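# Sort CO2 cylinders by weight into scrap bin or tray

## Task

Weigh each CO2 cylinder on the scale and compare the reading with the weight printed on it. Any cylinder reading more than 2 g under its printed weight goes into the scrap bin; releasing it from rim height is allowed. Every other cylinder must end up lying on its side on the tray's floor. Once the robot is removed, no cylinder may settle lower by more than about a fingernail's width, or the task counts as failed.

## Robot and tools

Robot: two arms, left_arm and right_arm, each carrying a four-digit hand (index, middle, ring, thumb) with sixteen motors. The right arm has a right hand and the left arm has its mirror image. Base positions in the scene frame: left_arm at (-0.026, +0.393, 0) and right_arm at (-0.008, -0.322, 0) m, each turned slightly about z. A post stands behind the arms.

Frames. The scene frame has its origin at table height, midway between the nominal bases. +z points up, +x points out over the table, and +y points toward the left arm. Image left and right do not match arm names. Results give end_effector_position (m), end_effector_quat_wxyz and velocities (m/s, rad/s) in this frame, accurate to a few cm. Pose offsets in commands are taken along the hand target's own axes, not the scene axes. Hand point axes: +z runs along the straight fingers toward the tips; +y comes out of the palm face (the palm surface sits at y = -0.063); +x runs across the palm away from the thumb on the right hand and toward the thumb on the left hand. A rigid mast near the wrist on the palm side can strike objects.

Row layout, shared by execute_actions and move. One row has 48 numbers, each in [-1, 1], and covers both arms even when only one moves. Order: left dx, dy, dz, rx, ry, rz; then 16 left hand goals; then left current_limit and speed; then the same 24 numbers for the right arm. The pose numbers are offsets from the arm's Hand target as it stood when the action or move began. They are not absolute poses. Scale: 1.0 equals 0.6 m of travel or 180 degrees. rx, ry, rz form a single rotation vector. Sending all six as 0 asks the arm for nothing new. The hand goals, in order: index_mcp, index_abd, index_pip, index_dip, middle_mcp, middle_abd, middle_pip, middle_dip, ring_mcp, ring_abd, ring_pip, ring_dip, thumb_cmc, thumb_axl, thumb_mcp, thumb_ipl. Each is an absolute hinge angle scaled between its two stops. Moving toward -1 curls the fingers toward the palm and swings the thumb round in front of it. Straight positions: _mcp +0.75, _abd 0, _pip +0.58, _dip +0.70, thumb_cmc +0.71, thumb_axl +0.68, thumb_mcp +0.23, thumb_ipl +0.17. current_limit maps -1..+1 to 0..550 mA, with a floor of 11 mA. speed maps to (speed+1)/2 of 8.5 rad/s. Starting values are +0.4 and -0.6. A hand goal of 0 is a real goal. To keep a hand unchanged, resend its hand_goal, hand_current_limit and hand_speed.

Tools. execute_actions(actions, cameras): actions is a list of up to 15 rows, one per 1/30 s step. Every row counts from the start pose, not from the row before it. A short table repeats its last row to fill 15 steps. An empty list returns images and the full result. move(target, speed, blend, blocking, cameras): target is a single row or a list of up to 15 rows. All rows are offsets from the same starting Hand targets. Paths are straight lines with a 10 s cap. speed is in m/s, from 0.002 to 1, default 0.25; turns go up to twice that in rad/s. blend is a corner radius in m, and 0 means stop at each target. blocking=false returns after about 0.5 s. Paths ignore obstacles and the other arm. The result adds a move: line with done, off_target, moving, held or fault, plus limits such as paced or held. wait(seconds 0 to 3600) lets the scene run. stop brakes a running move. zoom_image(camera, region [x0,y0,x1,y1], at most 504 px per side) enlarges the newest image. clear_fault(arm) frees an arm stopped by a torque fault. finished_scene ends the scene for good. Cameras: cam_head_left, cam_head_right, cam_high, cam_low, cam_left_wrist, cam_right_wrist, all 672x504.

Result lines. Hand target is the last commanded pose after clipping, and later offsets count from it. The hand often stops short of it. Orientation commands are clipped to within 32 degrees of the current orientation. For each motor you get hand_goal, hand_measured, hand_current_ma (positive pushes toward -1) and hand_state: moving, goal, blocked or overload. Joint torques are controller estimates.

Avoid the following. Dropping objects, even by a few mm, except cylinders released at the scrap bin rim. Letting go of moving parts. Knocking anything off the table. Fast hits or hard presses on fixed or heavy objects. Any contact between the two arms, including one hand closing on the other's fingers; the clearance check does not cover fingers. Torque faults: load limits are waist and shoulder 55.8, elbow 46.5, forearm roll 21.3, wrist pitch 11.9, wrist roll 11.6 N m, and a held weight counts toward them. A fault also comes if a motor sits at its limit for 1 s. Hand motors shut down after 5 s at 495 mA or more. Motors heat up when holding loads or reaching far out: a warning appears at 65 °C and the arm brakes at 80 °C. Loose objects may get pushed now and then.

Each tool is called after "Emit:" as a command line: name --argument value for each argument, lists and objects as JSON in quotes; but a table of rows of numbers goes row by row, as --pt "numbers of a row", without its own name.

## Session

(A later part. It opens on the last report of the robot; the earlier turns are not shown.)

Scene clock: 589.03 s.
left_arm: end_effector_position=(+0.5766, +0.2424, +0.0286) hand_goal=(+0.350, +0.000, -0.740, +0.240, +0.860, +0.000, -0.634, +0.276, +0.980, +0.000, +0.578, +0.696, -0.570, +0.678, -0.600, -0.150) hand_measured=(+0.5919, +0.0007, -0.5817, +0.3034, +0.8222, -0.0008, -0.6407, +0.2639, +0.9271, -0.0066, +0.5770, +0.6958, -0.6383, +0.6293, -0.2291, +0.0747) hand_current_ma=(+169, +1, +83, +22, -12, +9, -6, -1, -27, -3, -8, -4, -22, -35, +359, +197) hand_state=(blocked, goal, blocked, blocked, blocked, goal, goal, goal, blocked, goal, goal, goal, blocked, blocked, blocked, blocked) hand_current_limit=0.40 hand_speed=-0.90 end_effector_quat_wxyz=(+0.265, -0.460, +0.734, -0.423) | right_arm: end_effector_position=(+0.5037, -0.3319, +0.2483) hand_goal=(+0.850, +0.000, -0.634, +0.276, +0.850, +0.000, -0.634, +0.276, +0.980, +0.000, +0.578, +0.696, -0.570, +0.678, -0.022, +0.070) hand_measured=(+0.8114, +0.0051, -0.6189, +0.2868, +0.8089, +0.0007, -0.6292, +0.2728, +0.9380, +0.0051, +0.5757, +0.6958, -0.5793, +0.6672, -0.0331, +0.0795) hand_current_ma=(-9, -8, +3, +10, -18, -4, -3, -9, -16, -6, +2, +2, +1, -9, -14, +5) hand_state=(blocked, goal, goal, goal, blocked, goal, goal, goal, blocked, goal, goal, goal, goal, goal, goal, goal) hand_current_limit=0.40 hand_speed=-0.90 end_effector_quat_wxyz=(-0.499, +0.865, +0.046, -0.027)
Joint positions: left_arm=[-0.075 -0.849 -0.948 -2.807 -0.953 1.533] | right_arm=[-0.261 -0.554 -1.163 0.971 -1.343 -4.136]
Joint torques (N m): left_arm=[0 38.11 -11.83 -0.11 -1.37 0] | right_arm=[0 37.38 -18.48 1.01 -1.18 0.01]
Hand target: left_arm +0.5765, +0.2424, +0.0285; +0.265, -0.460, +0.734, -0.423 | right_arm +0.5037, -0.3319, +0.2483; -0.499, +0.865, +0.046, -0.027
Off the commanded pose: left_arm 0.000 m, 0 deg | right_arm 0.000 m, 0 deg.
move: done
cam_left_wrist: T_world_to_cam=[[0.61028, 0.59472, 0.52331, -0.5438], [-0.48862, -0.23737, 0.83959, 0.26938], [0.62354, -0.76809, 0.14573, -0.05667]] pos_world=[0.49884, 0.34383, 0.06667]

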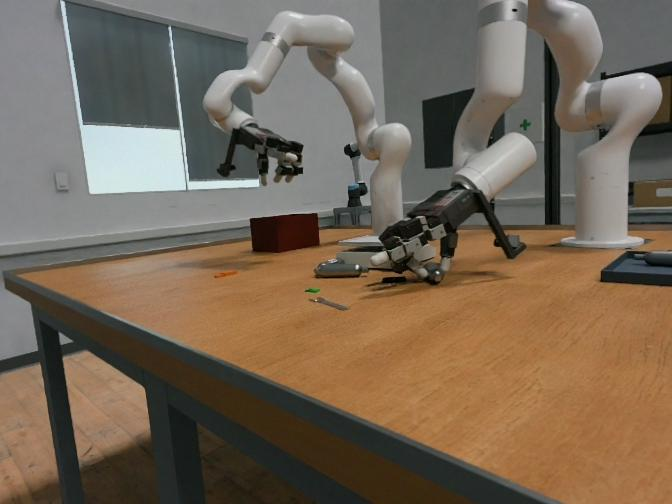

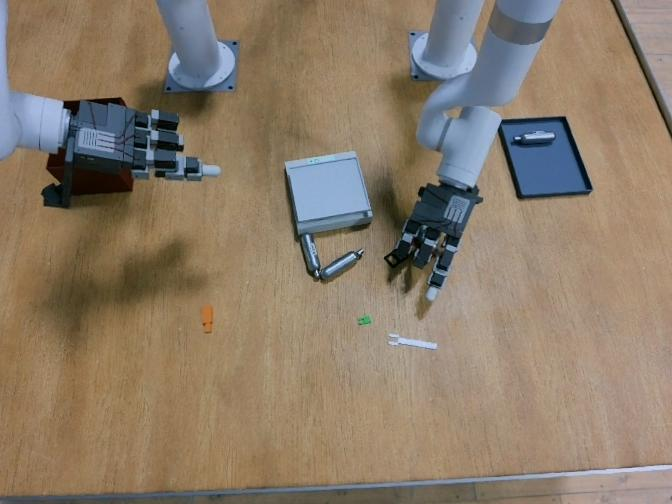

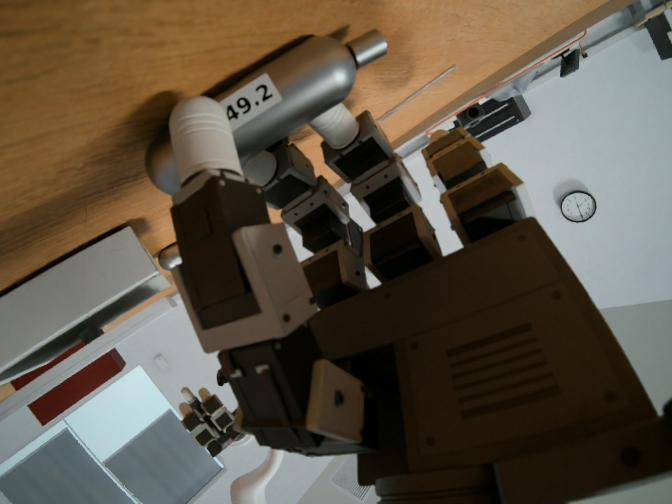

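Emit:
move --pt "0 0 0 0 0 0 0.6 0 -0.65 0.275 0.86 0 -0.635 0.275 0.98 0 0.577 0.696 -0.571 0.678 -0.25 0.03 0.4 -0.9 0 0 0 0 0 0 0.849 0 -0.635 0.275 0.849 0 -0.635 0.275 0.98 0 0.577 0.696 -0.571 0.678 -0.022 0.07 0.4 -0.9" --pt "0 0 0 0 0 0 0.86 0 -0.635 0.275 0.86 0 -0.635 0.275 0.98 0 0.577 0.696 -0.677 0.678 -0.022 0.07 0.4 -0.9 0 0 0 0 0 0 0.849 0 -0.635 0.275 0.849 0 -0.635 0.275 0.98 0 0.577 0.696 -0.571 0.678 -0.022 0.07 0.4 -0.9" --pt "0 -0.0866 -0.05 0 0 0 0.86 0 -0.635 0.275 0.86 0 -0.635 0.275 0.98 0 0.577 0.696 -0.677 0.678 -0.022 0.07 0.4 -0.9 0 0 0 0 0 0 0.849 0 -0.635 0.275 0.849 0 -0.635 0.275 0.98 0 0.577 0.696 -0.571 0.678 -0.022 0.07 0.4 -0.9" --speed 0.08 --cameras '["cam_high","cam_low","cam_left_wrist","cam_head_left","cam_head_right"]'

Emit:
zoom_image --camera "cam_low" --region '[340, 180, 500, 300]'

Emit:
zoom_image --camera "cam_head_right" --region '[260, 290, 400, 395]'

Emit:
zoom_image --camera "cam_high" --region '[360, 200, 500, 305]'

Scene clock: 599.43 s.
left_arm: end_effector_position=(+0.5766, +0.2424, +0.0885) hand_goal=(+0.860, +0.000, -0.634, +0.276, +0.860, +0.000, -0.634, +0.276, +0.980, +0.000, +0.578, +0.696, -0.676, +0.678, -0.022, +0.070) hand_measured=(+0.7812, +0.0007, -0.6138, +0.2919, +0.8234, -0.0008, -0.6343, +0.2715, +0.9271, -0.0066, +0.5770, +0.6958, -0.6660, +0.6704, -0.0341, +0.0833) hand_current_ma=(-51, +7, +1, -7, -4, +9, -2, -1, -31, -2, -8, -11, +10, -2, -5, -6) hand_state=(blocked, goal, blocked, goal, blocked, goal, goal, goal, blocked, goal, goal, goal, goal, goal, goal, goal) hand_current_limit=0.40 hand_speed=-0.90 end_effector_quat_wxyz=(+0.265, -0.460, +0.734, -0.423) | right_arm: end_effector_position=(+0.5037, -0.3319, +0.2483) hand_goal=(+0.850, +0.000, -0.634, +0.276, +0.850, +0.000, -0.634, +0.276, +0.980, +0.000, +0.578, +0.696, -0.570, +0.678, -0.022, +0.070) hand_measured=(+0.8114, +0.0065, -0.6189, +0.2855, +0.8089, +0.0007, -0.6292, +0.2728, +0.9392, +0.0051, +0.5770, +0.6958, -0.5793, +0.6672, -0.0321, +0.0795) hand_current_ma=(-13, -5, +11, +8, -12, -7, -7, -9, -16, -5, +1, -5, -13, -11, -14, -4) hand_state=(blocked, goal, goal, goal, blocked, goal, goal, goal, blocked, goal, goal, goal, goal, goal, goal, goal) hand_current_limit=0.40 hand_speed=-0.90 end_effector_quat_wxyz=(-0.499, +0.865, +0.046, -0.027)
Joint positions: left_arm=[-0.075 -0.707 -0.905 -2.78 -0.86 1.49] | right_arm=[-0.261 -0.554 -1.163 0.971 -1.343 -4.136]
Joint torques (N m): left_arm=[0 36.22 -13.48 -0.22 -1.36 0] | right_arm=[0 37.38 -18.48 1.01 -1.18 0.01]
Hand target: left_arm +0.5766, +0.2424, +0.0885; +0.265, -0.460, +0.734, -0.423 | right_arm +0.5037, -0.3319, +0.2483; -0.499, +0.865, +0.046, -0.027
Off the commanded pose: left_arm 0.000 m, 0 deg | right_arm 0.000 m, 0 deg.
move: done
cam_left_wrist: T_world_to_cam=[[0.61032, 0.59468, 0.52332, -0.57521], [-0.48863, -0.23735, 0.83958, 0.21901], [0.62349, -0.76813, 0.14572, -0.06538]] pos_world=[0.49884, 0.34383, 0.12667]
Images, in order (width x height): cam_head_left 672x504, cam_head_right 672x504, cam_high 672x504, cam_low 672x504, cam_left_wrist 672x504.

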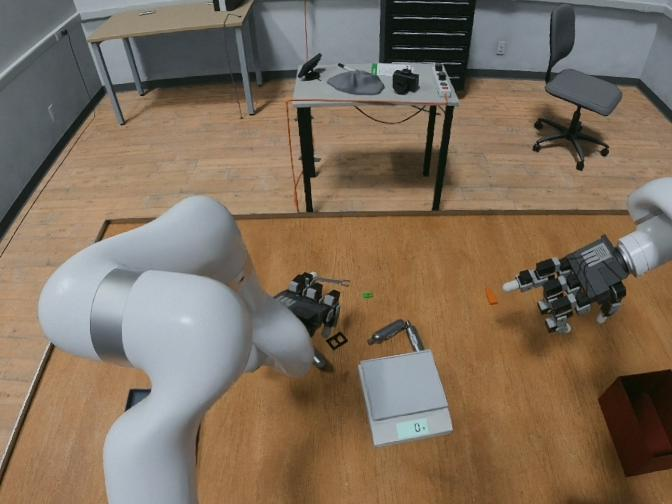

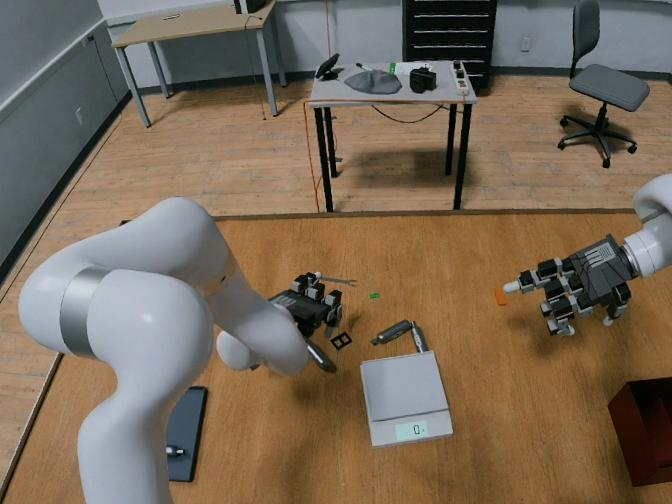

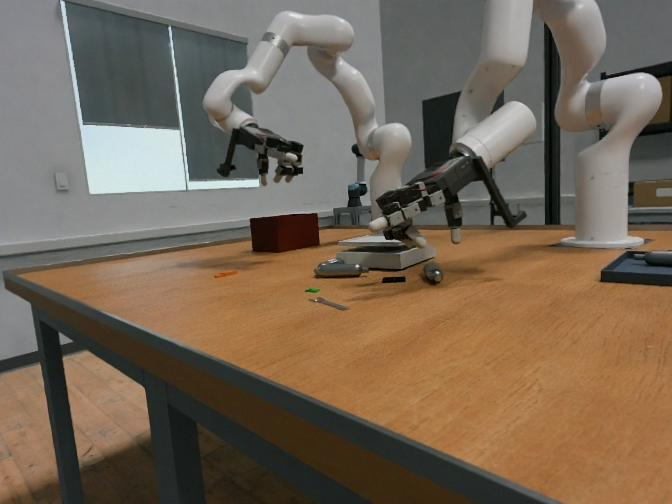

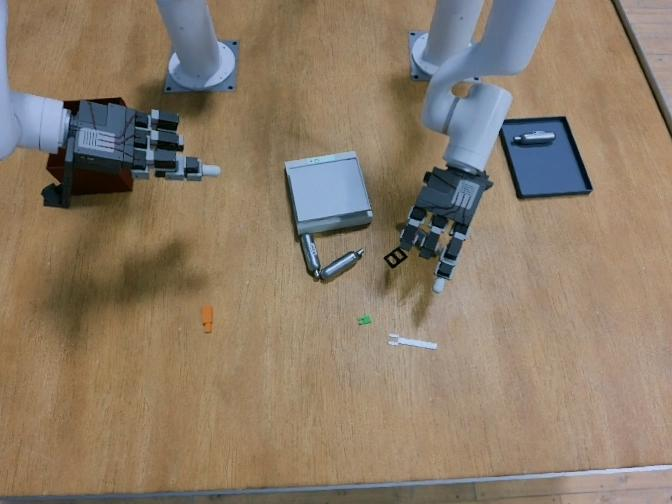

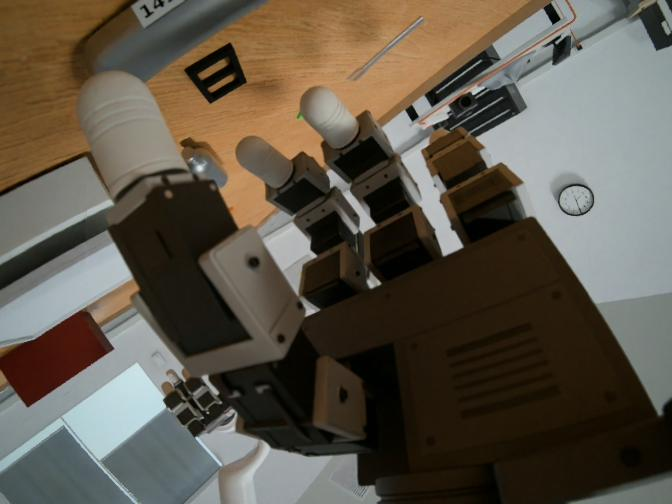

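Scaled by 3.150.

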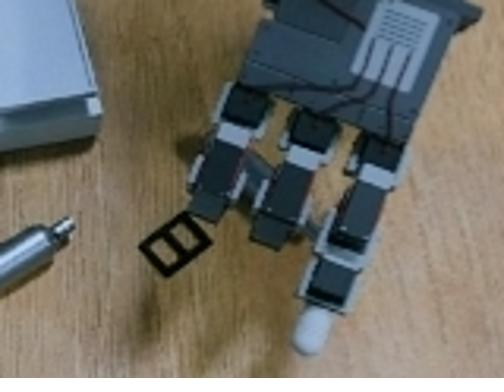

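Scaled by 3.600.

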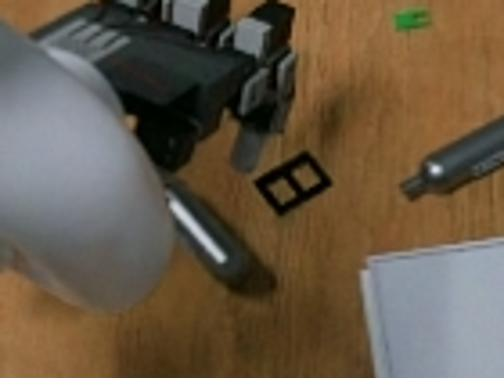

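Scaled by 3.600.

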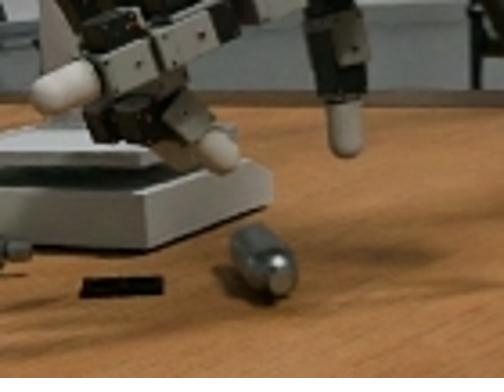

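Emit:
move --target '[-0.0557,0.0183,-0.2983,0,0,0,0.86,0,-0.635,0.275,0.86,0,-0.635,0.275,0.98,0,0.577,0.696,-0.677,0.678,-0.022,0.07,0.4,-0.9, 0,0,0,0,0,0,0.849,0,-0.635,0.275,0.849,0,-0.635,0.275,0.98,0,0.577,0.696,-0.571,0.678,-0.022,0.07,0.4,-0.9]' --speed 0.2 --cameras '["cam_high","cam_low","cam_head_left","cam_head_right"]'

Emit:
zoom_image --camera "cam_low" --region '[370, 200, 490, 290]'

Emit:
zoom_image --camera "cam_head_right" --region '[260, 290, 400, 395]'

Emit:
zoom_image --camera "cam_head_left" --region '[260, 290, 400, 395]'

Scene clock: 604.70 s.
left_arm: end_effector_position=(+0.4467, +0.3423, +0.1686) hand_goal=(+0.860, +0.000, -0.634, +0.276, +0.860, +0.000, -0.634, +0.276, +0.980, +0.000, +0.578, +0.696, -0.676, +0.678, -0.022, +0.070) hand_measured=(+0.7812, +0.0007, -0.6151, +0.2919, +0.8234, -0.0008, -0.6330, +0.2715, +0.9271, -0.0066, +0.5757, +0.6958, -0.6660, +0.6704, -0.0331, +0.0814) hand_current_ma=(-40, +6, +3, +1, -5, +7, -5, +4, -35, +2, -10, -5, +8, -9, -6, -2) hand_state=(blocked, goal, goal, goal, blocked, goal, goal, goal, blocked, goal, goal, goal, goal, goal, goal, goal) hand_current_limit=0.40 hand_speed=-0.90 end_effector_quat_wxyz=(+0.265, -0.460, +0.734, -0.423) | right_arm: end_effector_position=(+0.5037, -0.3319, +0.2483) hand_goal=(+0.850, +0.000, -0.634, +0.276, +0.850, +0.000, -0.634, +0.276, +0.980, +0.000, +0.578, +0.696, -0.570, +0.678, -0.022, +0.070) hand_measured=(+0.8126, +0.0051, -0.6176, +0.2868, +0.8089, +0.0007, -0.6305, +0.2728, +0.9392, +0.0036, +0.5770, +0.6958, -0.5793, +0.6672, -0.0321, +0.0795) hand_current_ma=(-17, +1, +2, +16, -22, -3, -13, -6, -10, -10, -4, -3, +1, -9, -14, -1) hand_state=(blocked, goal, goal, goal, blocked, goal, goal, goal, blocked, goal, goal, goal, goal, goal, goal, goal) hand_current_limit=0.40 hand_speed=-0.90 end_effector_quat_wxyz=(-0.499, +0.865, +0.046, -0.027)
Joint positions: left_arm=[0.159 -0.297 -0.512 -2.509 -0.868 1.425] | right_arm=[-0.261 -0.554 -1.163 0.971 -1.343 -4.136]
Joint torques (N m): left_arm=[0 23.71 -13.44 -0.28 -1.35 0] | right_arm=[0 37.38 -18.48 1.01 -1.18 0.01]
Hand target: left_arm +0.4467, +0.3423, +0.1686; +0.265, -0.460, +0.734, -0.423 | right_arm +0.5037, -0.3319, +0.2483; -0.499, +0.865, +0.046, -0.027
Off the commanded pose: left_arm 0.000 m, 0 deg | right_arm 0.000 m, 0 deg.
move: done
Images, in order (width x height): cam_head_left 672x504, cam_head_right 672x504, cam_high 672x504, cam_low 672x504.

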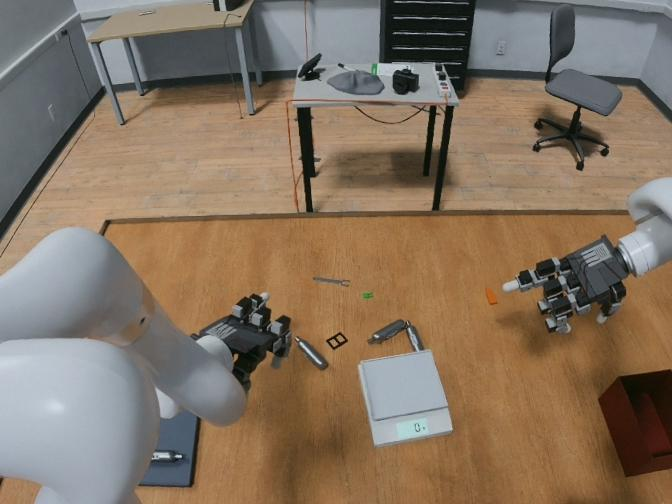

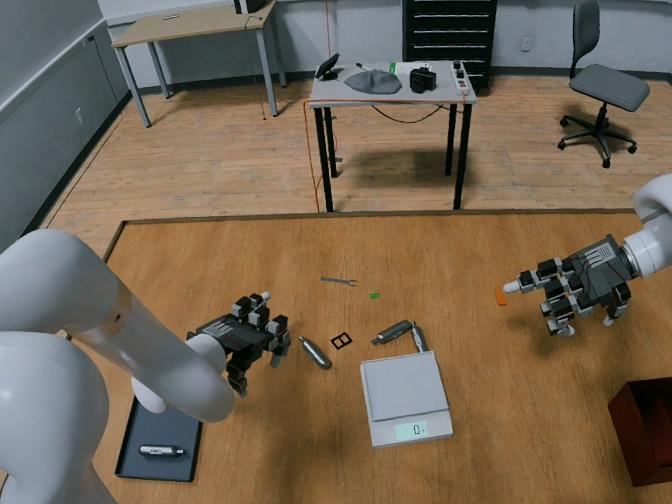

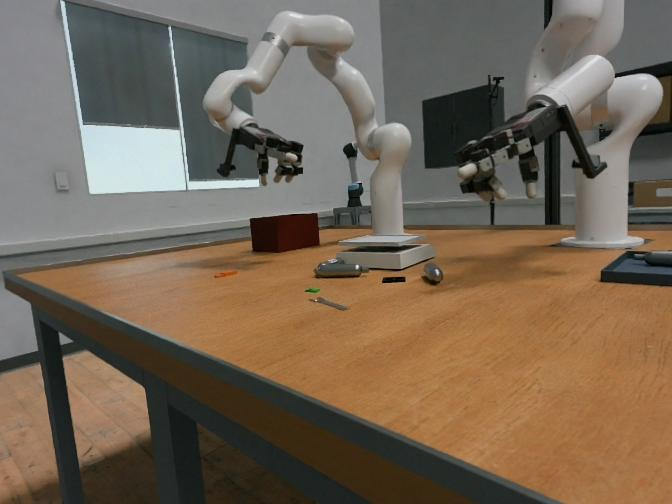

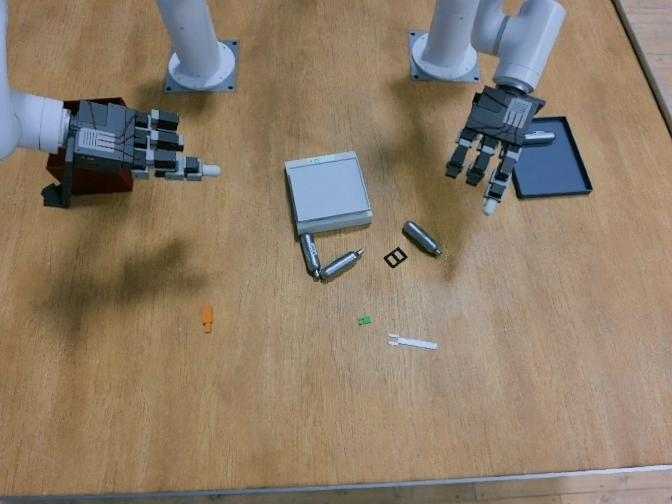

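Scaled by 4.200.

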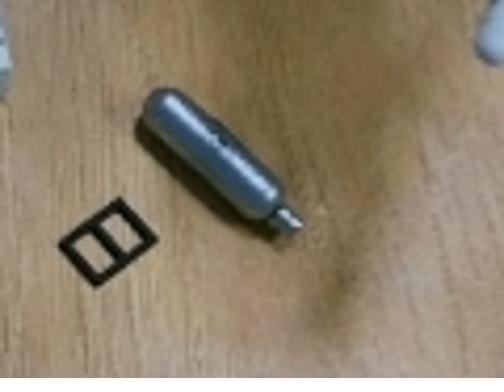

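Scaled by 3.600.

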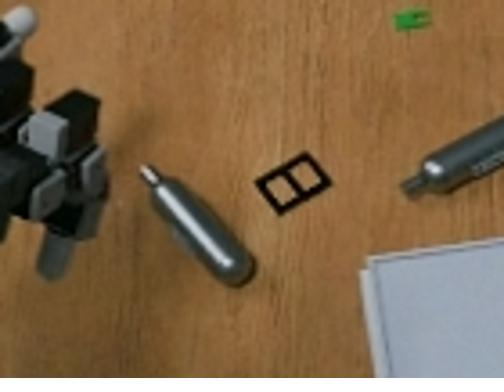

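Scaled by 3.600.

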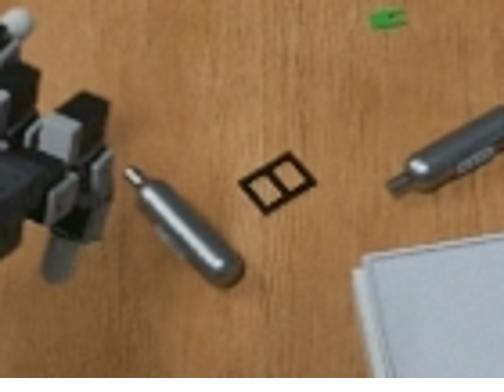

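Emit:
move --pt "0.0587 0.0012 0.3267 0 0.1126 0.065 0.86 0 -0.635 0.275 0.83 0 -0.635 0.275 0.98 0 0.577 0.696 -0.677 0.678 -0.022 0.07 0.4 -0.9 0 0 0 0 0 0 0.849 0 -0.635 0.275 0.849 0 -0.635 0.275 0.98 0 0.577 0.696 -0.571 0.678 -0.022 0.07 0.4 -0.9" --pt "0.0587 0.064 0.3629 0 0.1126 0.065 0.86 0 -0.635 0.275 0.83 0 -0.635 0.275 0.98 0 0.577 0.696 -0.677 0.678 -0.022 0.07 0.4 -0.9 0 0 0 0 0 0 0.849 0 -0.635 0.275 0.849 0 -0.635 0.275 0.98 0 0.577 0.696 -0.571 0.678 -0.022 0.07 0.4 -0.9" --speed '[0.15,0.08]' --cameras '["cam_high","cam_low","cam_left_wrist","cam_head_right"]'

Emit:
zoom_image --camera "cam_high" --region '[360, 200, 500, 305]'

Emit:
zoom_image --camera "cam_low" --region '[370, 180, 530, 300]'

Scene clock: 619.73 s.
left_arm: end_effector_position=(+0.5838, +0.2369, +0.0264) hand_goal=(+0.860, +0.000, -0.634, +0.276, +0.830, +0.000, -0.634, +0.276, +0.980, +0.000, +0.578, +0.696, -0.676, +0.678, -0.022, +0.070) hand_measured=(+0.7812, -0.0023, -0.6151, +0.2919, +0.8077, -0.0023, -0.6343, +0.2702, +0.9271, -0.0052, +0.5770, +0.6958, -0.6660, +0.6704, -0.0321, +0.0814) hand_current_ma=(-37, +7, -4, -1, +0, +11, -3, +3, -36, +2, -13, -12, +14, -6, -6, +3) hand_state=(blocked, goal, goal, goal, blocked, goal, goal, goal, blocked, goal, goal, goal, goal, goal, goal, goal) hand_current_limit=0.40 hand_speed=-0.90 end_effector_quat_wxyz=(+0.174, -0.302, +0.812, -0.469) | right_arm: end_effector_position=(+0.5037, -0.3319, +0.2483) hand_goal=(+0.850, +0.000, -0.634, +0.276, +0.850, +0.000, -0.634, +0.276, +0.980, +0.000, +0.578, +0.696, -0.570, +0.678, -0.022, +0.070) hand_measured=(+0.8114, +0.0051, -0.6189, +0.2868, +0.8089, +0.0007, -0.6292, +0.2728, +0.9380, +0.0036, +0.5770, +0.6958, -0.5793, +0.6672, -0.0321, +0.0795) hand_current_ma=(-8, -8, +7, +15, -25, -11, +0, -13, -21, -5, +1, -13, -2, -6, -6, -6) hand_state=(blocked, goal, goal, goal, blocked, goal, goal, goal, blocked, goal, goal, goal, goal, goal, goal, goal) hand_current_limit=0.40 hand_speed=-0.90 end_effector_quat_wxyz=(-0.499, +0.865, +0.046, -0.027)
Joint positions: left_arm=[0.006 -0.912 -1.09 -2.248 -0.928 1.41] | right_arm=[-0.261 -0.554 -1.163 0.971 -1.343 -4.136]
Joint torques (N m): left_arm=[0 40.14 -12.47 -0.26 -1.35 2.21] | right_arm=[0 37.38 -18.48 1.01 -1.18 0.01]
Hand target: left_arm +0.5838, +0.2369, +0.0264; +0.174, -0.302, +0.812, -0.469 | right_arm +0.5037, -0.3319, +0.2483; -0.499, +0.865, +0.046, -0.027
Off the commanded pose: left_arm 0.000 m, 0 deg | right_arm 0.000 m, 0 deg.
move: done
cam_left_wrist: T_world_to_cam=[[0.79638, 0.30355, 0.5231, -0.58343], [-0.5426, -0.02345, 0.83966, 0.25422], [0.26714, -0.95253, 0.14603, 0.18669]] pos_world=[0.5527, 0.36089, 0.06447]
Images, in order (width x height): cam_head_right 672x504, cam_high 672x504, cam_low 672x504, cam_left_wrist 672x504.

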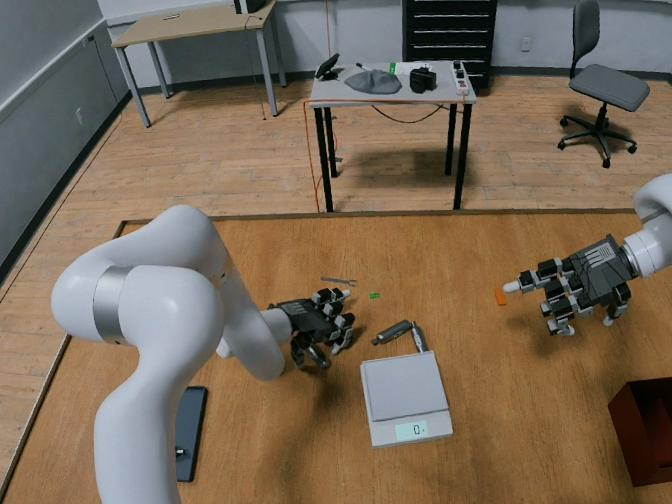

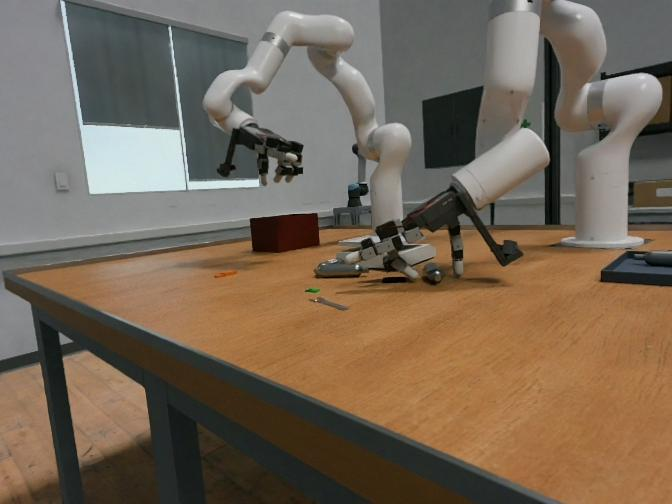

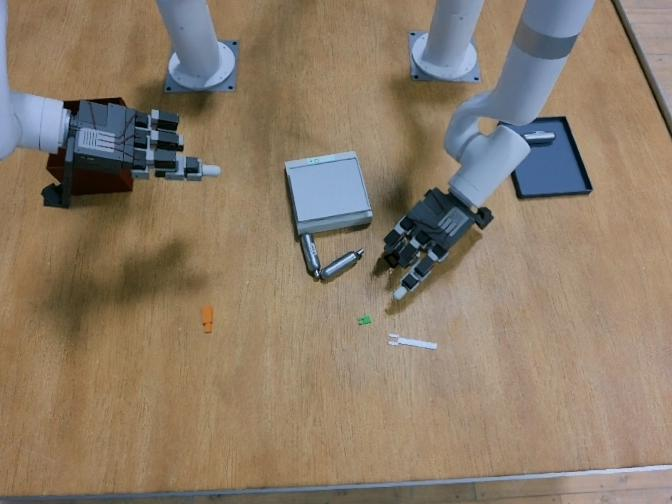

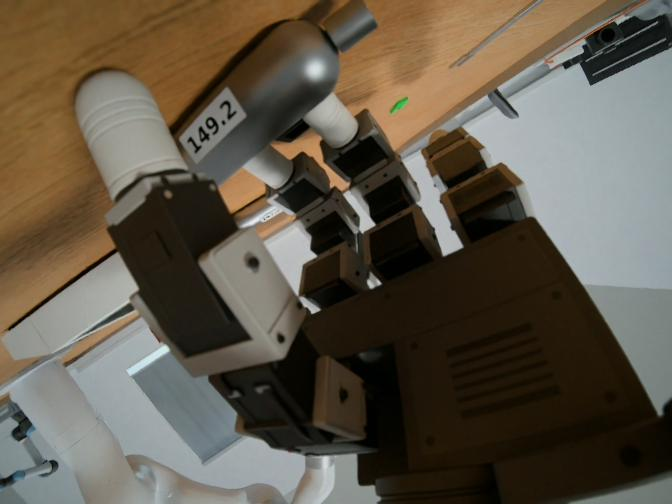

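Scaled by 3.600.

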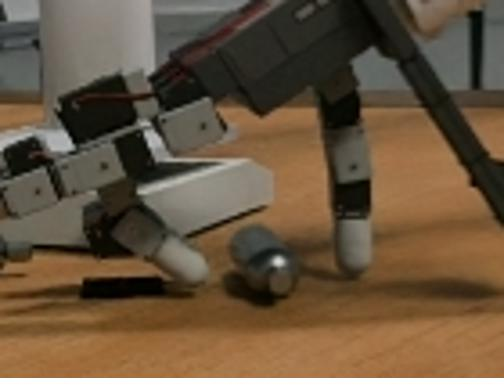

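Scaled by 3.150.

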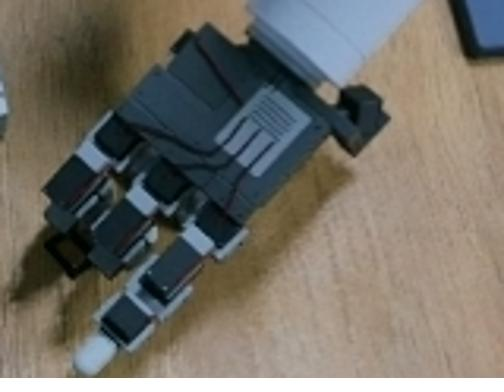

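Emit:
move --pt "0 0 0 0 0 0 0.62 0 -0.635 0.275 0.62 0 -0.635 0.275 0.98 0 0.577 0.696 -0.677 0.678 -0.18 0.07 0.4 -0.92 0 0 0 0 0 0 0.849 0 -0.635 0.275 0.849 0 -0.635 0.275 0.98 0 0.577 0.696 -0.571 0.678 -0.022 0.07 0.4 -0.9" --pt "0 0 0 0 0 0 0.52 0 -0.66 0.26 0.52 0 -0.66 0.26 0.98 0 0.577 0.696 -0.677 0.678 -0.35 0 0.4 -0.92 0 0 0 0 0 0 0.849 0 -0.635 0.275 0.849 0 -0.635 0.275 0.98 0 0.577 0.696 -0.571 0.678 -0.022 0.07 0.4 -0.9" --pt "0 0 0 0 0 0 0.4 0 -0.71 0.24 0.4 0 -0.71 0.24 0.98 0 0.577 0.696 -0.677 0.678 -0.62 -0.15 0.4 -0.9 0 0 0 0 0 0 0.849 0 -0.635 0.275 0.849 0 -0.635 0.275 0.98 0 0.577 0.696 -0.571 0.678 -0.022 0.07 0.4 -0.9" --speed 0.05 --cameras '["cam_high","cam_left_wrist"]'

Emit:
zoom_image --camera "cam_high" --region '[360, 200, 500, 305]'

Scene clock: 628.00 s.
left_arm: end_effector_position=(+0.5838, +0.2369, +0.0264) hand_goal=(+0.400, +0.000, -0.710, +0.240, +0.400, +0.000, -0.710, +0.240, +0.980, +0.000, +0.578, +0.696, -0.676, +0.678, -0.620, -0.150) hand_measured=(+0.5834, -0.0037, -0.6240, +0.2804, +0.5882, -0.0023, -0.6330, +0.2677, +0.9271, -0.0052, +0.5770, +0.6958, -0.6660, +0.6735, -0.1647, +0.0795) hand_current_ma=(+121, +8, +36, +15, +136, +9, +38, +17, -34, +1, -8, -12, +9, -7, +230, +183) hand_state=(blocked, goal, blocked, blocked, blocked, goal, blocked, blocked, blocked, goal, goal, goal, goal, goal, moving, moving) hand_current_limit=0.40 hand_speed=-0.90 end_effector_quat_wxyz=(+0.174, -0.302, +0.812, -0.469) | right_arm: end_effector_position=(+0.5037, -0.3319, +0.2483) hand_goal=(+0.850, +0.000, -0.634, +0.276, +0.850, +0.000, -0.634, +0.276, +0.980, +0.000, +0.578, +0.696, -0.570, +0.678, -0.022, +0.070) hand_measured=(+0.8126, +0.0051, -0.6176, +0.2868, +0.8089, +0.0007, -0.6305, +0.2728, +0.9380, +0.0051, +0.5757, +0.6958, -0.5780, +0.6672, -0.0331, +0.0795) hand_current_ma=(-13, -6, +5, +15, -17, -12, -5, -6, -27, +3, +1, -6, +0, -16, -11, -1) hand_state=(blocked, goal, goal, goal, blocked, goal, goal, goal, blocked, goal, goal, goal, goal, goal, goal, goal) hand_current_limit=0.40 hand_speed=-0.90 end_effector_quat_wxyz=(-0.499, +0.865, +0.046, -0.027)
Joint positions: left_arm=[0.006 -0.912 -1.09 -2.248 -0.928 1.41] | right_arm=[-0.261 -0.554 -1.163 0.971 -1.343 -4.136]
Joint torques (N m): left_arm=[0 40.13 -12.46 -0.26 -1.34 0] | right_arm=[0 37.38 -18.48 1.01 -1.18 0.01]
Hand target: left_arm +0.5838, +0.2369, +0.0264; +0.174, -0.302, +0.812, -0.469 | right_arm +0.5037, -0.3319, +0.2483; -0.499, +0.865, +0.046, -0.027
Off the commanded pose: left_arm 0.000 m, 0 deg | right_arm 0.000 m, 0 deg.
move: done
cam_left_wrist: T_world_to_cam=[[0.79638, 0.30355, 0.5231, -0.58343], [-0.5426, -0.02345, 0.83966, 0.25422], [0.26714, -0.95253, 0.14603, 0.18669]] pos_world=[0.5527, 0.36089, 0.06447]

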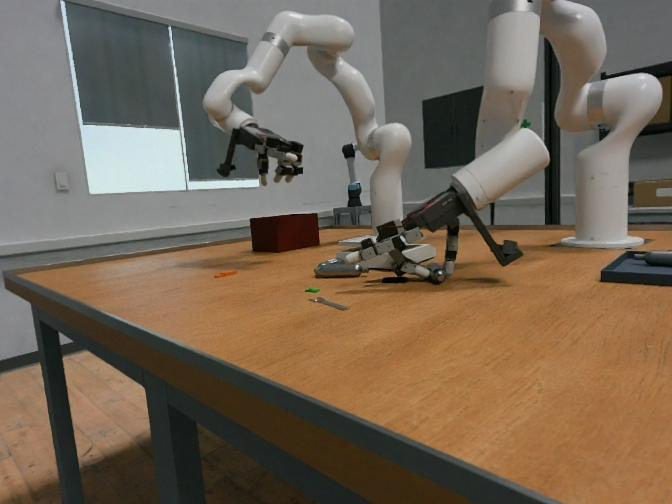

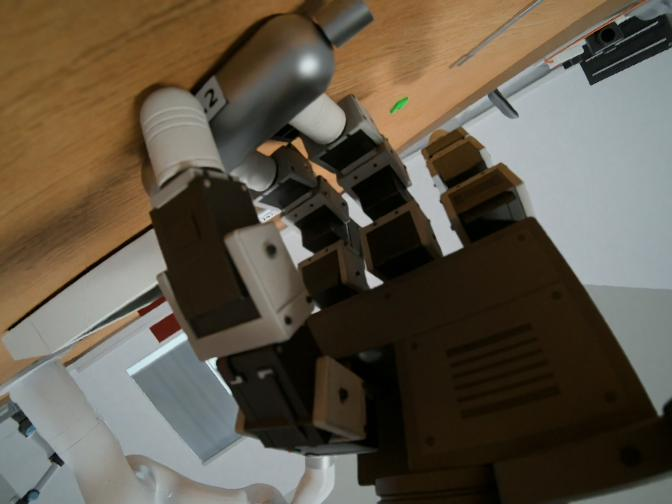

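Scaled by 3.600.

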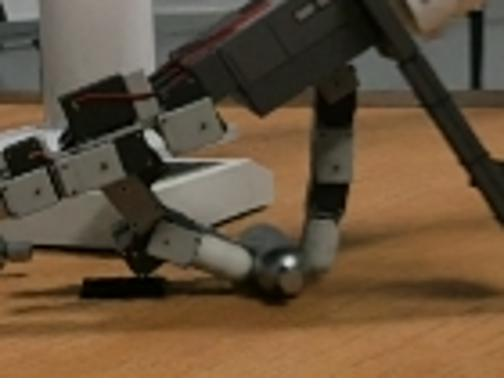

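Emit:
move --target '[0,-0.0722,-0.0417,0,0,0,0.36,0,-0.73,0.24,0.36,0,-0.73,0.24,0.98,0,0.577,0.696,-0.677,0.678,-0.64,-0.17,0.4,-0.9, 0,0,0,0,0,0,0.849,0,-0.635,0.275,0.849,0,-0.635,0.275,0.98,0,0.577,0.696,-0.571,0.678,-0.022,0.07,0.4,-0.9]' --speed 0.05 --cameras '["cam_high","cam_low","cam_left_wrist"]'

Emit:
zoom_image --camera "cam_high" --region '[360, 180, 500, 285]'

Scene clock: 633.00 s.
left_arm: end_effector_position=(+0.5838, +0.2369, +0.0764) hand_goal=(+0.360, +0.000, -0.730, +0.240, +0.360, +0.000, -0.730, +0.240, +0.980, +0.000, +0.578, +0.696, -0.676, +0.678, -0.640, -0.170) hand_measured=(+0.5834, -0.0037, -0.6228, +0.2804, +0.5822, -0.0037, -0.6317, +0.2715, +0.9259, -0.0052, +0.5757, +0.6971, -0.6647, +0.6756, -0.1647, +0.0805) hand_current_ma=(+155, +0, +47, +11, +158, +2, +44, +14, -31, -2, -12, -10, +11, -5, +382, +220) hand_state=(blocked, goal, blocked, blocked, blocked, goal, blocked, blocked, blocked, goal, goal, goal, goal, goal, blocked, blocked) hand_current_limit=0.40 hand_speed=-0.90 end_effector_quat_wxyz=(+0.174, -0.302, +0.812, -0.469) | right_arm: end_effector_position=(+0.5037, -0.3319, +0.2483) hand_goal=(+0.850, +0.000, -0.634, +0.276, +0.850, +0.000, -0.634, +0.276, +0.980, +0.000, +0.578, +0.696, -0.570, +0.678, -0.022, +0.070) hand_measured=(+0.8126, +0.0051, -0.6189, +0.2868, +0.8089, +0.0007, -0.6292, +0.2728, +0.9392, +0.0051, +0.5770, +0.6958, -0.5793, +0.6683, -0.0321, +0.0795) hand_current_ma=(-6, -7, +7, +13, -18, -5, -6, -6, -16, -9, +1, -6, -1, -11, -15, +5) hand_state=(blocked, goal, goal, goal, blocked, goal, goal, goal, blocked, goal, goal, goal, goal, goal, goal, goal) hand_current_limit=0.40 hand_speed=-0.90 end_effector_quat_wxyz=(-0.499, +0.865, +0.046, -0.027)
Joint positions: left_arm=[0.006 -0.801 -1.053 -2.203 -0.884 1.336] | right_arm=[-0.261 -0.554 -1.163 0.971 -1.343 -4.136]
Joint torques (N m): left_arm=[0 38.77 -13.64 -0.35 3.65 0] | right_arm=[0 37.38 -18.48 1.01 -1.18 0.01]
Hand target: left_arm +0.5838, +0.2369, +0.0764; +0.174, -0.302, +0.812, -0.469 | right_arm +0.5037, -0.3319, +0.2483; -0.499, +0.865, +0.046, -0.027
Off the commanded pose: left_arm 0.000 m, 0 deg | right_arm 0.000 m, 0 deg.
move: done
cam_left_wrist: T_world_to_cam=[[0.79638, 0.30355, 0.5231, -0.60958], [-0.5426, -0.02345, 0.83966, 0.21224], [0.26714, -0.95253, 0.14603, 0.17939]] pos_world=[0.5527, 0.36089, 0.11447]

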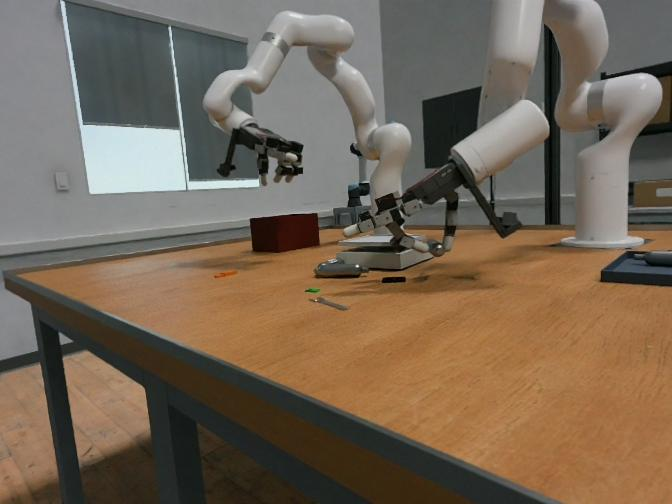

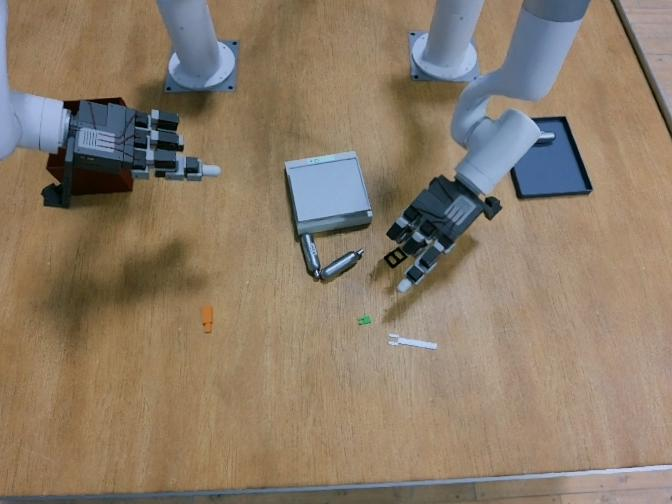

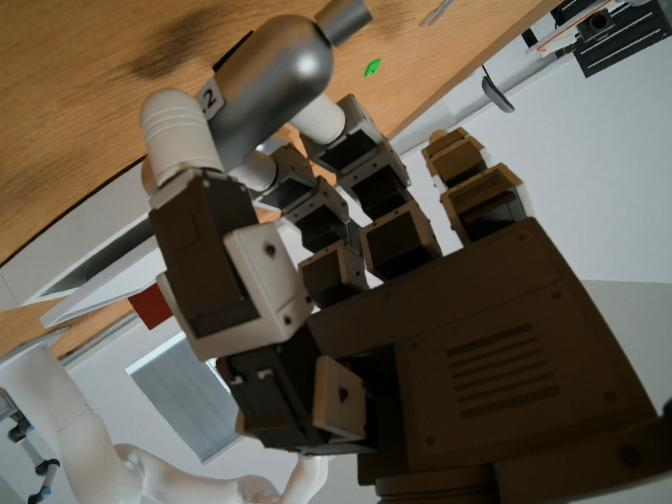

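Scaled by 3.600.

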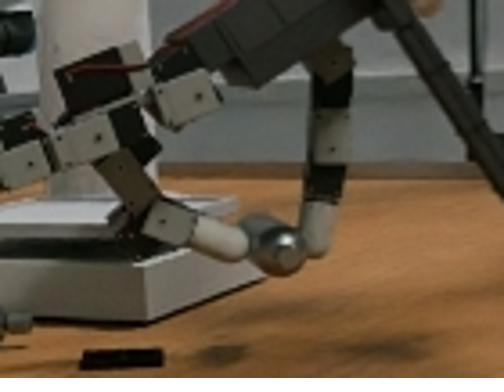

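Emit:
move --pt "0 -0.1062 -0.0613 0 0 0 0.36 0 -0.73 0.24 0.36 0 -0.73 0.24 0.98 0 0.577 0.696 -0.677 0.678 -0.64 -0.17 0.4 -0.9 0 0 0 0 0 0 0.849 0 -0.635 0.275 0.849 0 -0.635 0.275 0.98 0 0.577 0.696 -0.571 0.678 -0.022 0.07 0.4 -0.9" --pt "0.4063 -0.1628 0.0702 0 0.1963 0.1133 0.36 0 -0.73 0.24 0.36 0 -0.73 0.24 0.98 0 0.577 0.696 -0.677 0.678 -0.64 -0.17 0.4 -0.9 0 0 0 0 0 0 0.849 0 -0.635 0.275 0.849 0 -0.635 0.275 0.98 0 0.577 0.696 -0.571 0.678 -0.022 0.07 0.4 -0.9" --speed 0.15 --blend 0.03 --cameras '["cam_high","cam_low","cam_left_wrist","cam_head_left","cam_head_right"]'

Emit:
zoom_image --camera "cam_high" --region '[310, 160, 450, 265]'

Emit:
zoom_image --camera "cam_head_right" --region '[340, 330, 480, 450]'

Scene clock: 644.53 s.
left_arm: end_effector_position=(+0.4550, +0.0131, +0.1401) hand_goal=(+0.360, +0.000, -0.730, +0.240, +0.360, +0.000, -0.730, +0.240, +0.980, +0.000, +0.578, +0.696, -0.676, +0.678, -0.640, -0.170) hand_measured=(+0.5834, -0.0023, -0.6228, +0.2804, +0.5822, -0.0023, -0.6330, +0.2741, +0.9259, -0.0008, +0.5770, +0.6971, -0.6634, +0.6767, -0.1647, +0.0805) hand_current_ma=(+156, +12, +51, +19, +161, +2, +43, +23, -27, -4, -7, -11, +12, -4, +382, +228) hand_state=(blocked, goal, blocked, blocked, blocked, goal, blocked, blocked, blocked, goal, goal, goal, goal, goal, blocked, blocked) hand_current_limit=0.40 hand_speed=-0.90 end_effector_quat_wxyz=(+0.000, +0.000, +0.866, -0.500) | right_arm: end_effector_position=(+0.5037, -0.3319, +0.2483) hand_goal=(+0.850, +0.000, -0.634, +0.276, +0.850, +0.000, -0.634, +0.276, +0.980, +0.000, +0.578, +0.696, -0.570, +0.678, -0.022, +0.070) hand_measured=(+0.8126, +0.0051, -0.6189, +0.2868, +0.8077, +0.0007, -0.6292, +0.2728, +0.9380, +0.0051, +0.5770, +0.6958, -0.5793, +0.6672, -0.0321, +0.0795) hand_current_ma=(-12, +0, -2, +9, -19, -5, -6, -6, -14, -6, -1, -7, -1, -13, -15, -1) hand_state=(blocked, goal, goal, goal, blocked, goal, goal, goal, blocked, goal, goal, goal, goal, goal, goal, goal) hand_current_limit=0.40 hand_speed=-0.90 end_effector_quat_wxyz=(-0.499, +0.865, +0.046, -0.027)
Joint positions: left_arm=[-0.37 -0.708 -1.1 -1.75 -0.927 1.121] | right_arm=[-0.261 -0.554 -1.163 0.971 -1.343 -4.136]
Joint torques (N m): left_arm=[0 37.94 -15.17 -0.52 -1.22 0] | right_arm=[0 37.38 -18.48 1.01 -1.18 0.01]
Hand target: left_arm +0.4550, +0.0130, +0.1401; +0.000, +0.000, +0.866, -0.500 | right_arm +0.5037, -0.3319, +0.2483; -0.499, +0.865, +0.046, -0.027
Off the commanded pose: left_arm 0.000 m, 0 deg | right_arm 0.000 m, 0 deg.
move: done
cam_left_wrist: T_world_to_cam=[[0.80143, -0.29013, 0.52302, -0.46695], [-0.42584, 0.33725, 0.8396, 0.02583], [-0.41998, -0.8956, 0.14673, 0.30305]] pos_world=[0.5125, 0.12723, 0.17807]
Images, in order (width x height): cam_head_left 672x504, cam_head_right 672x504, cam_high 672x504, cam_low 672x504, cam_left_wrist 672x504.

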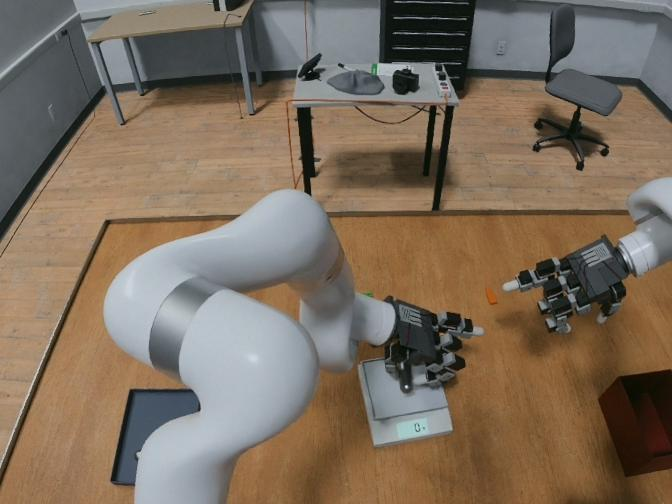

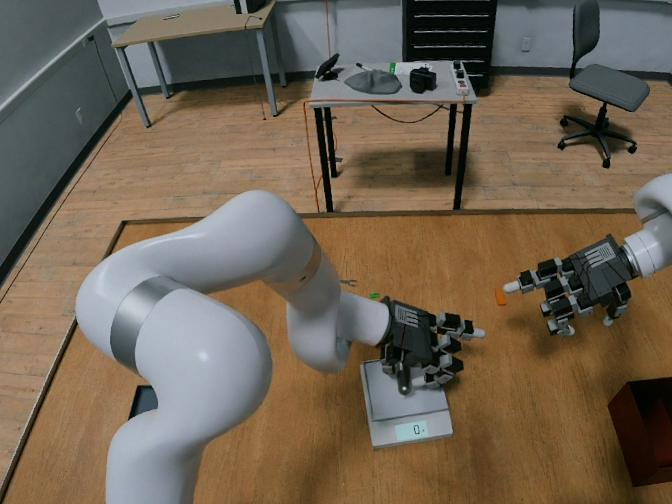

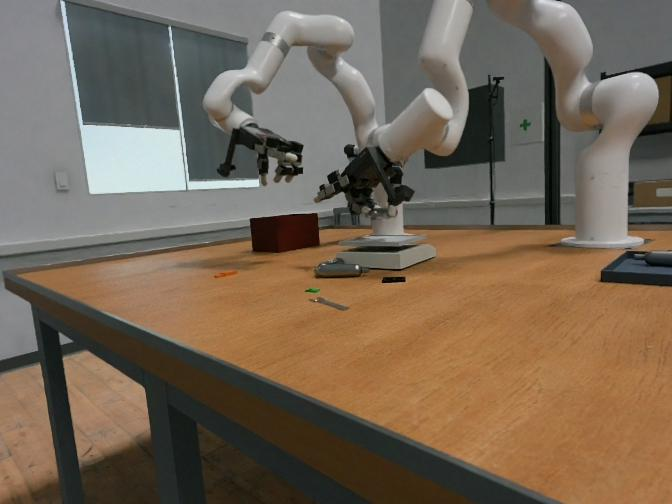

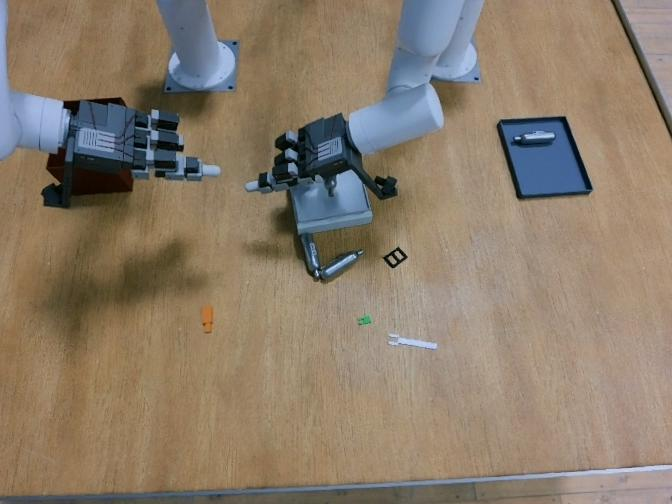

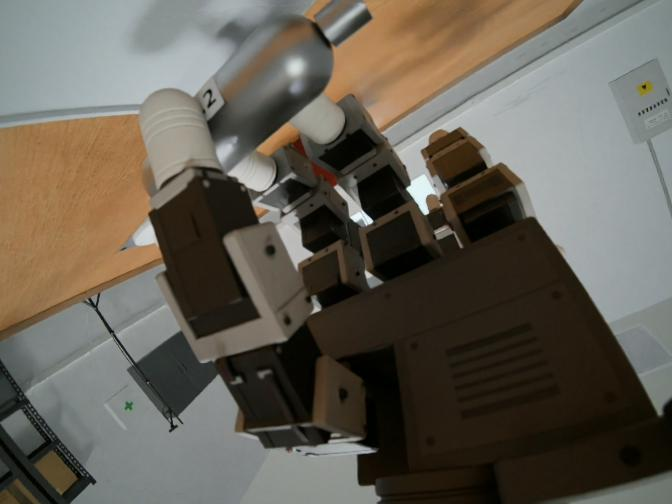

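Scaled by 3.600.

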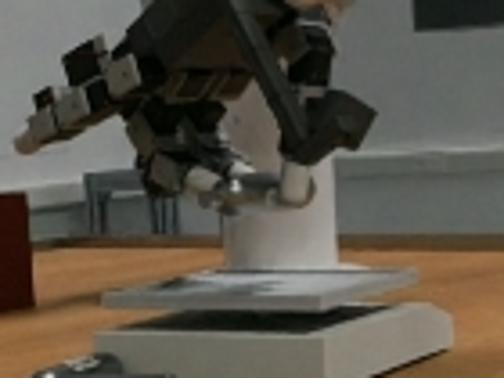

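Scaled by 3.600.

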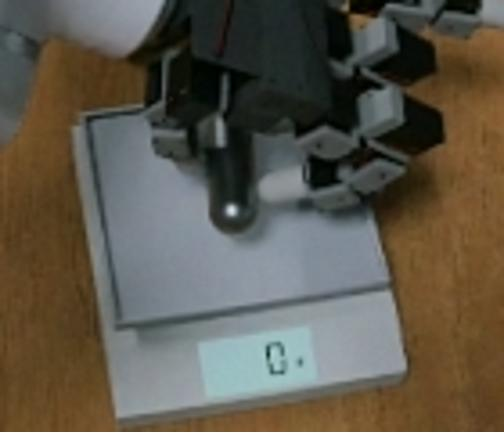

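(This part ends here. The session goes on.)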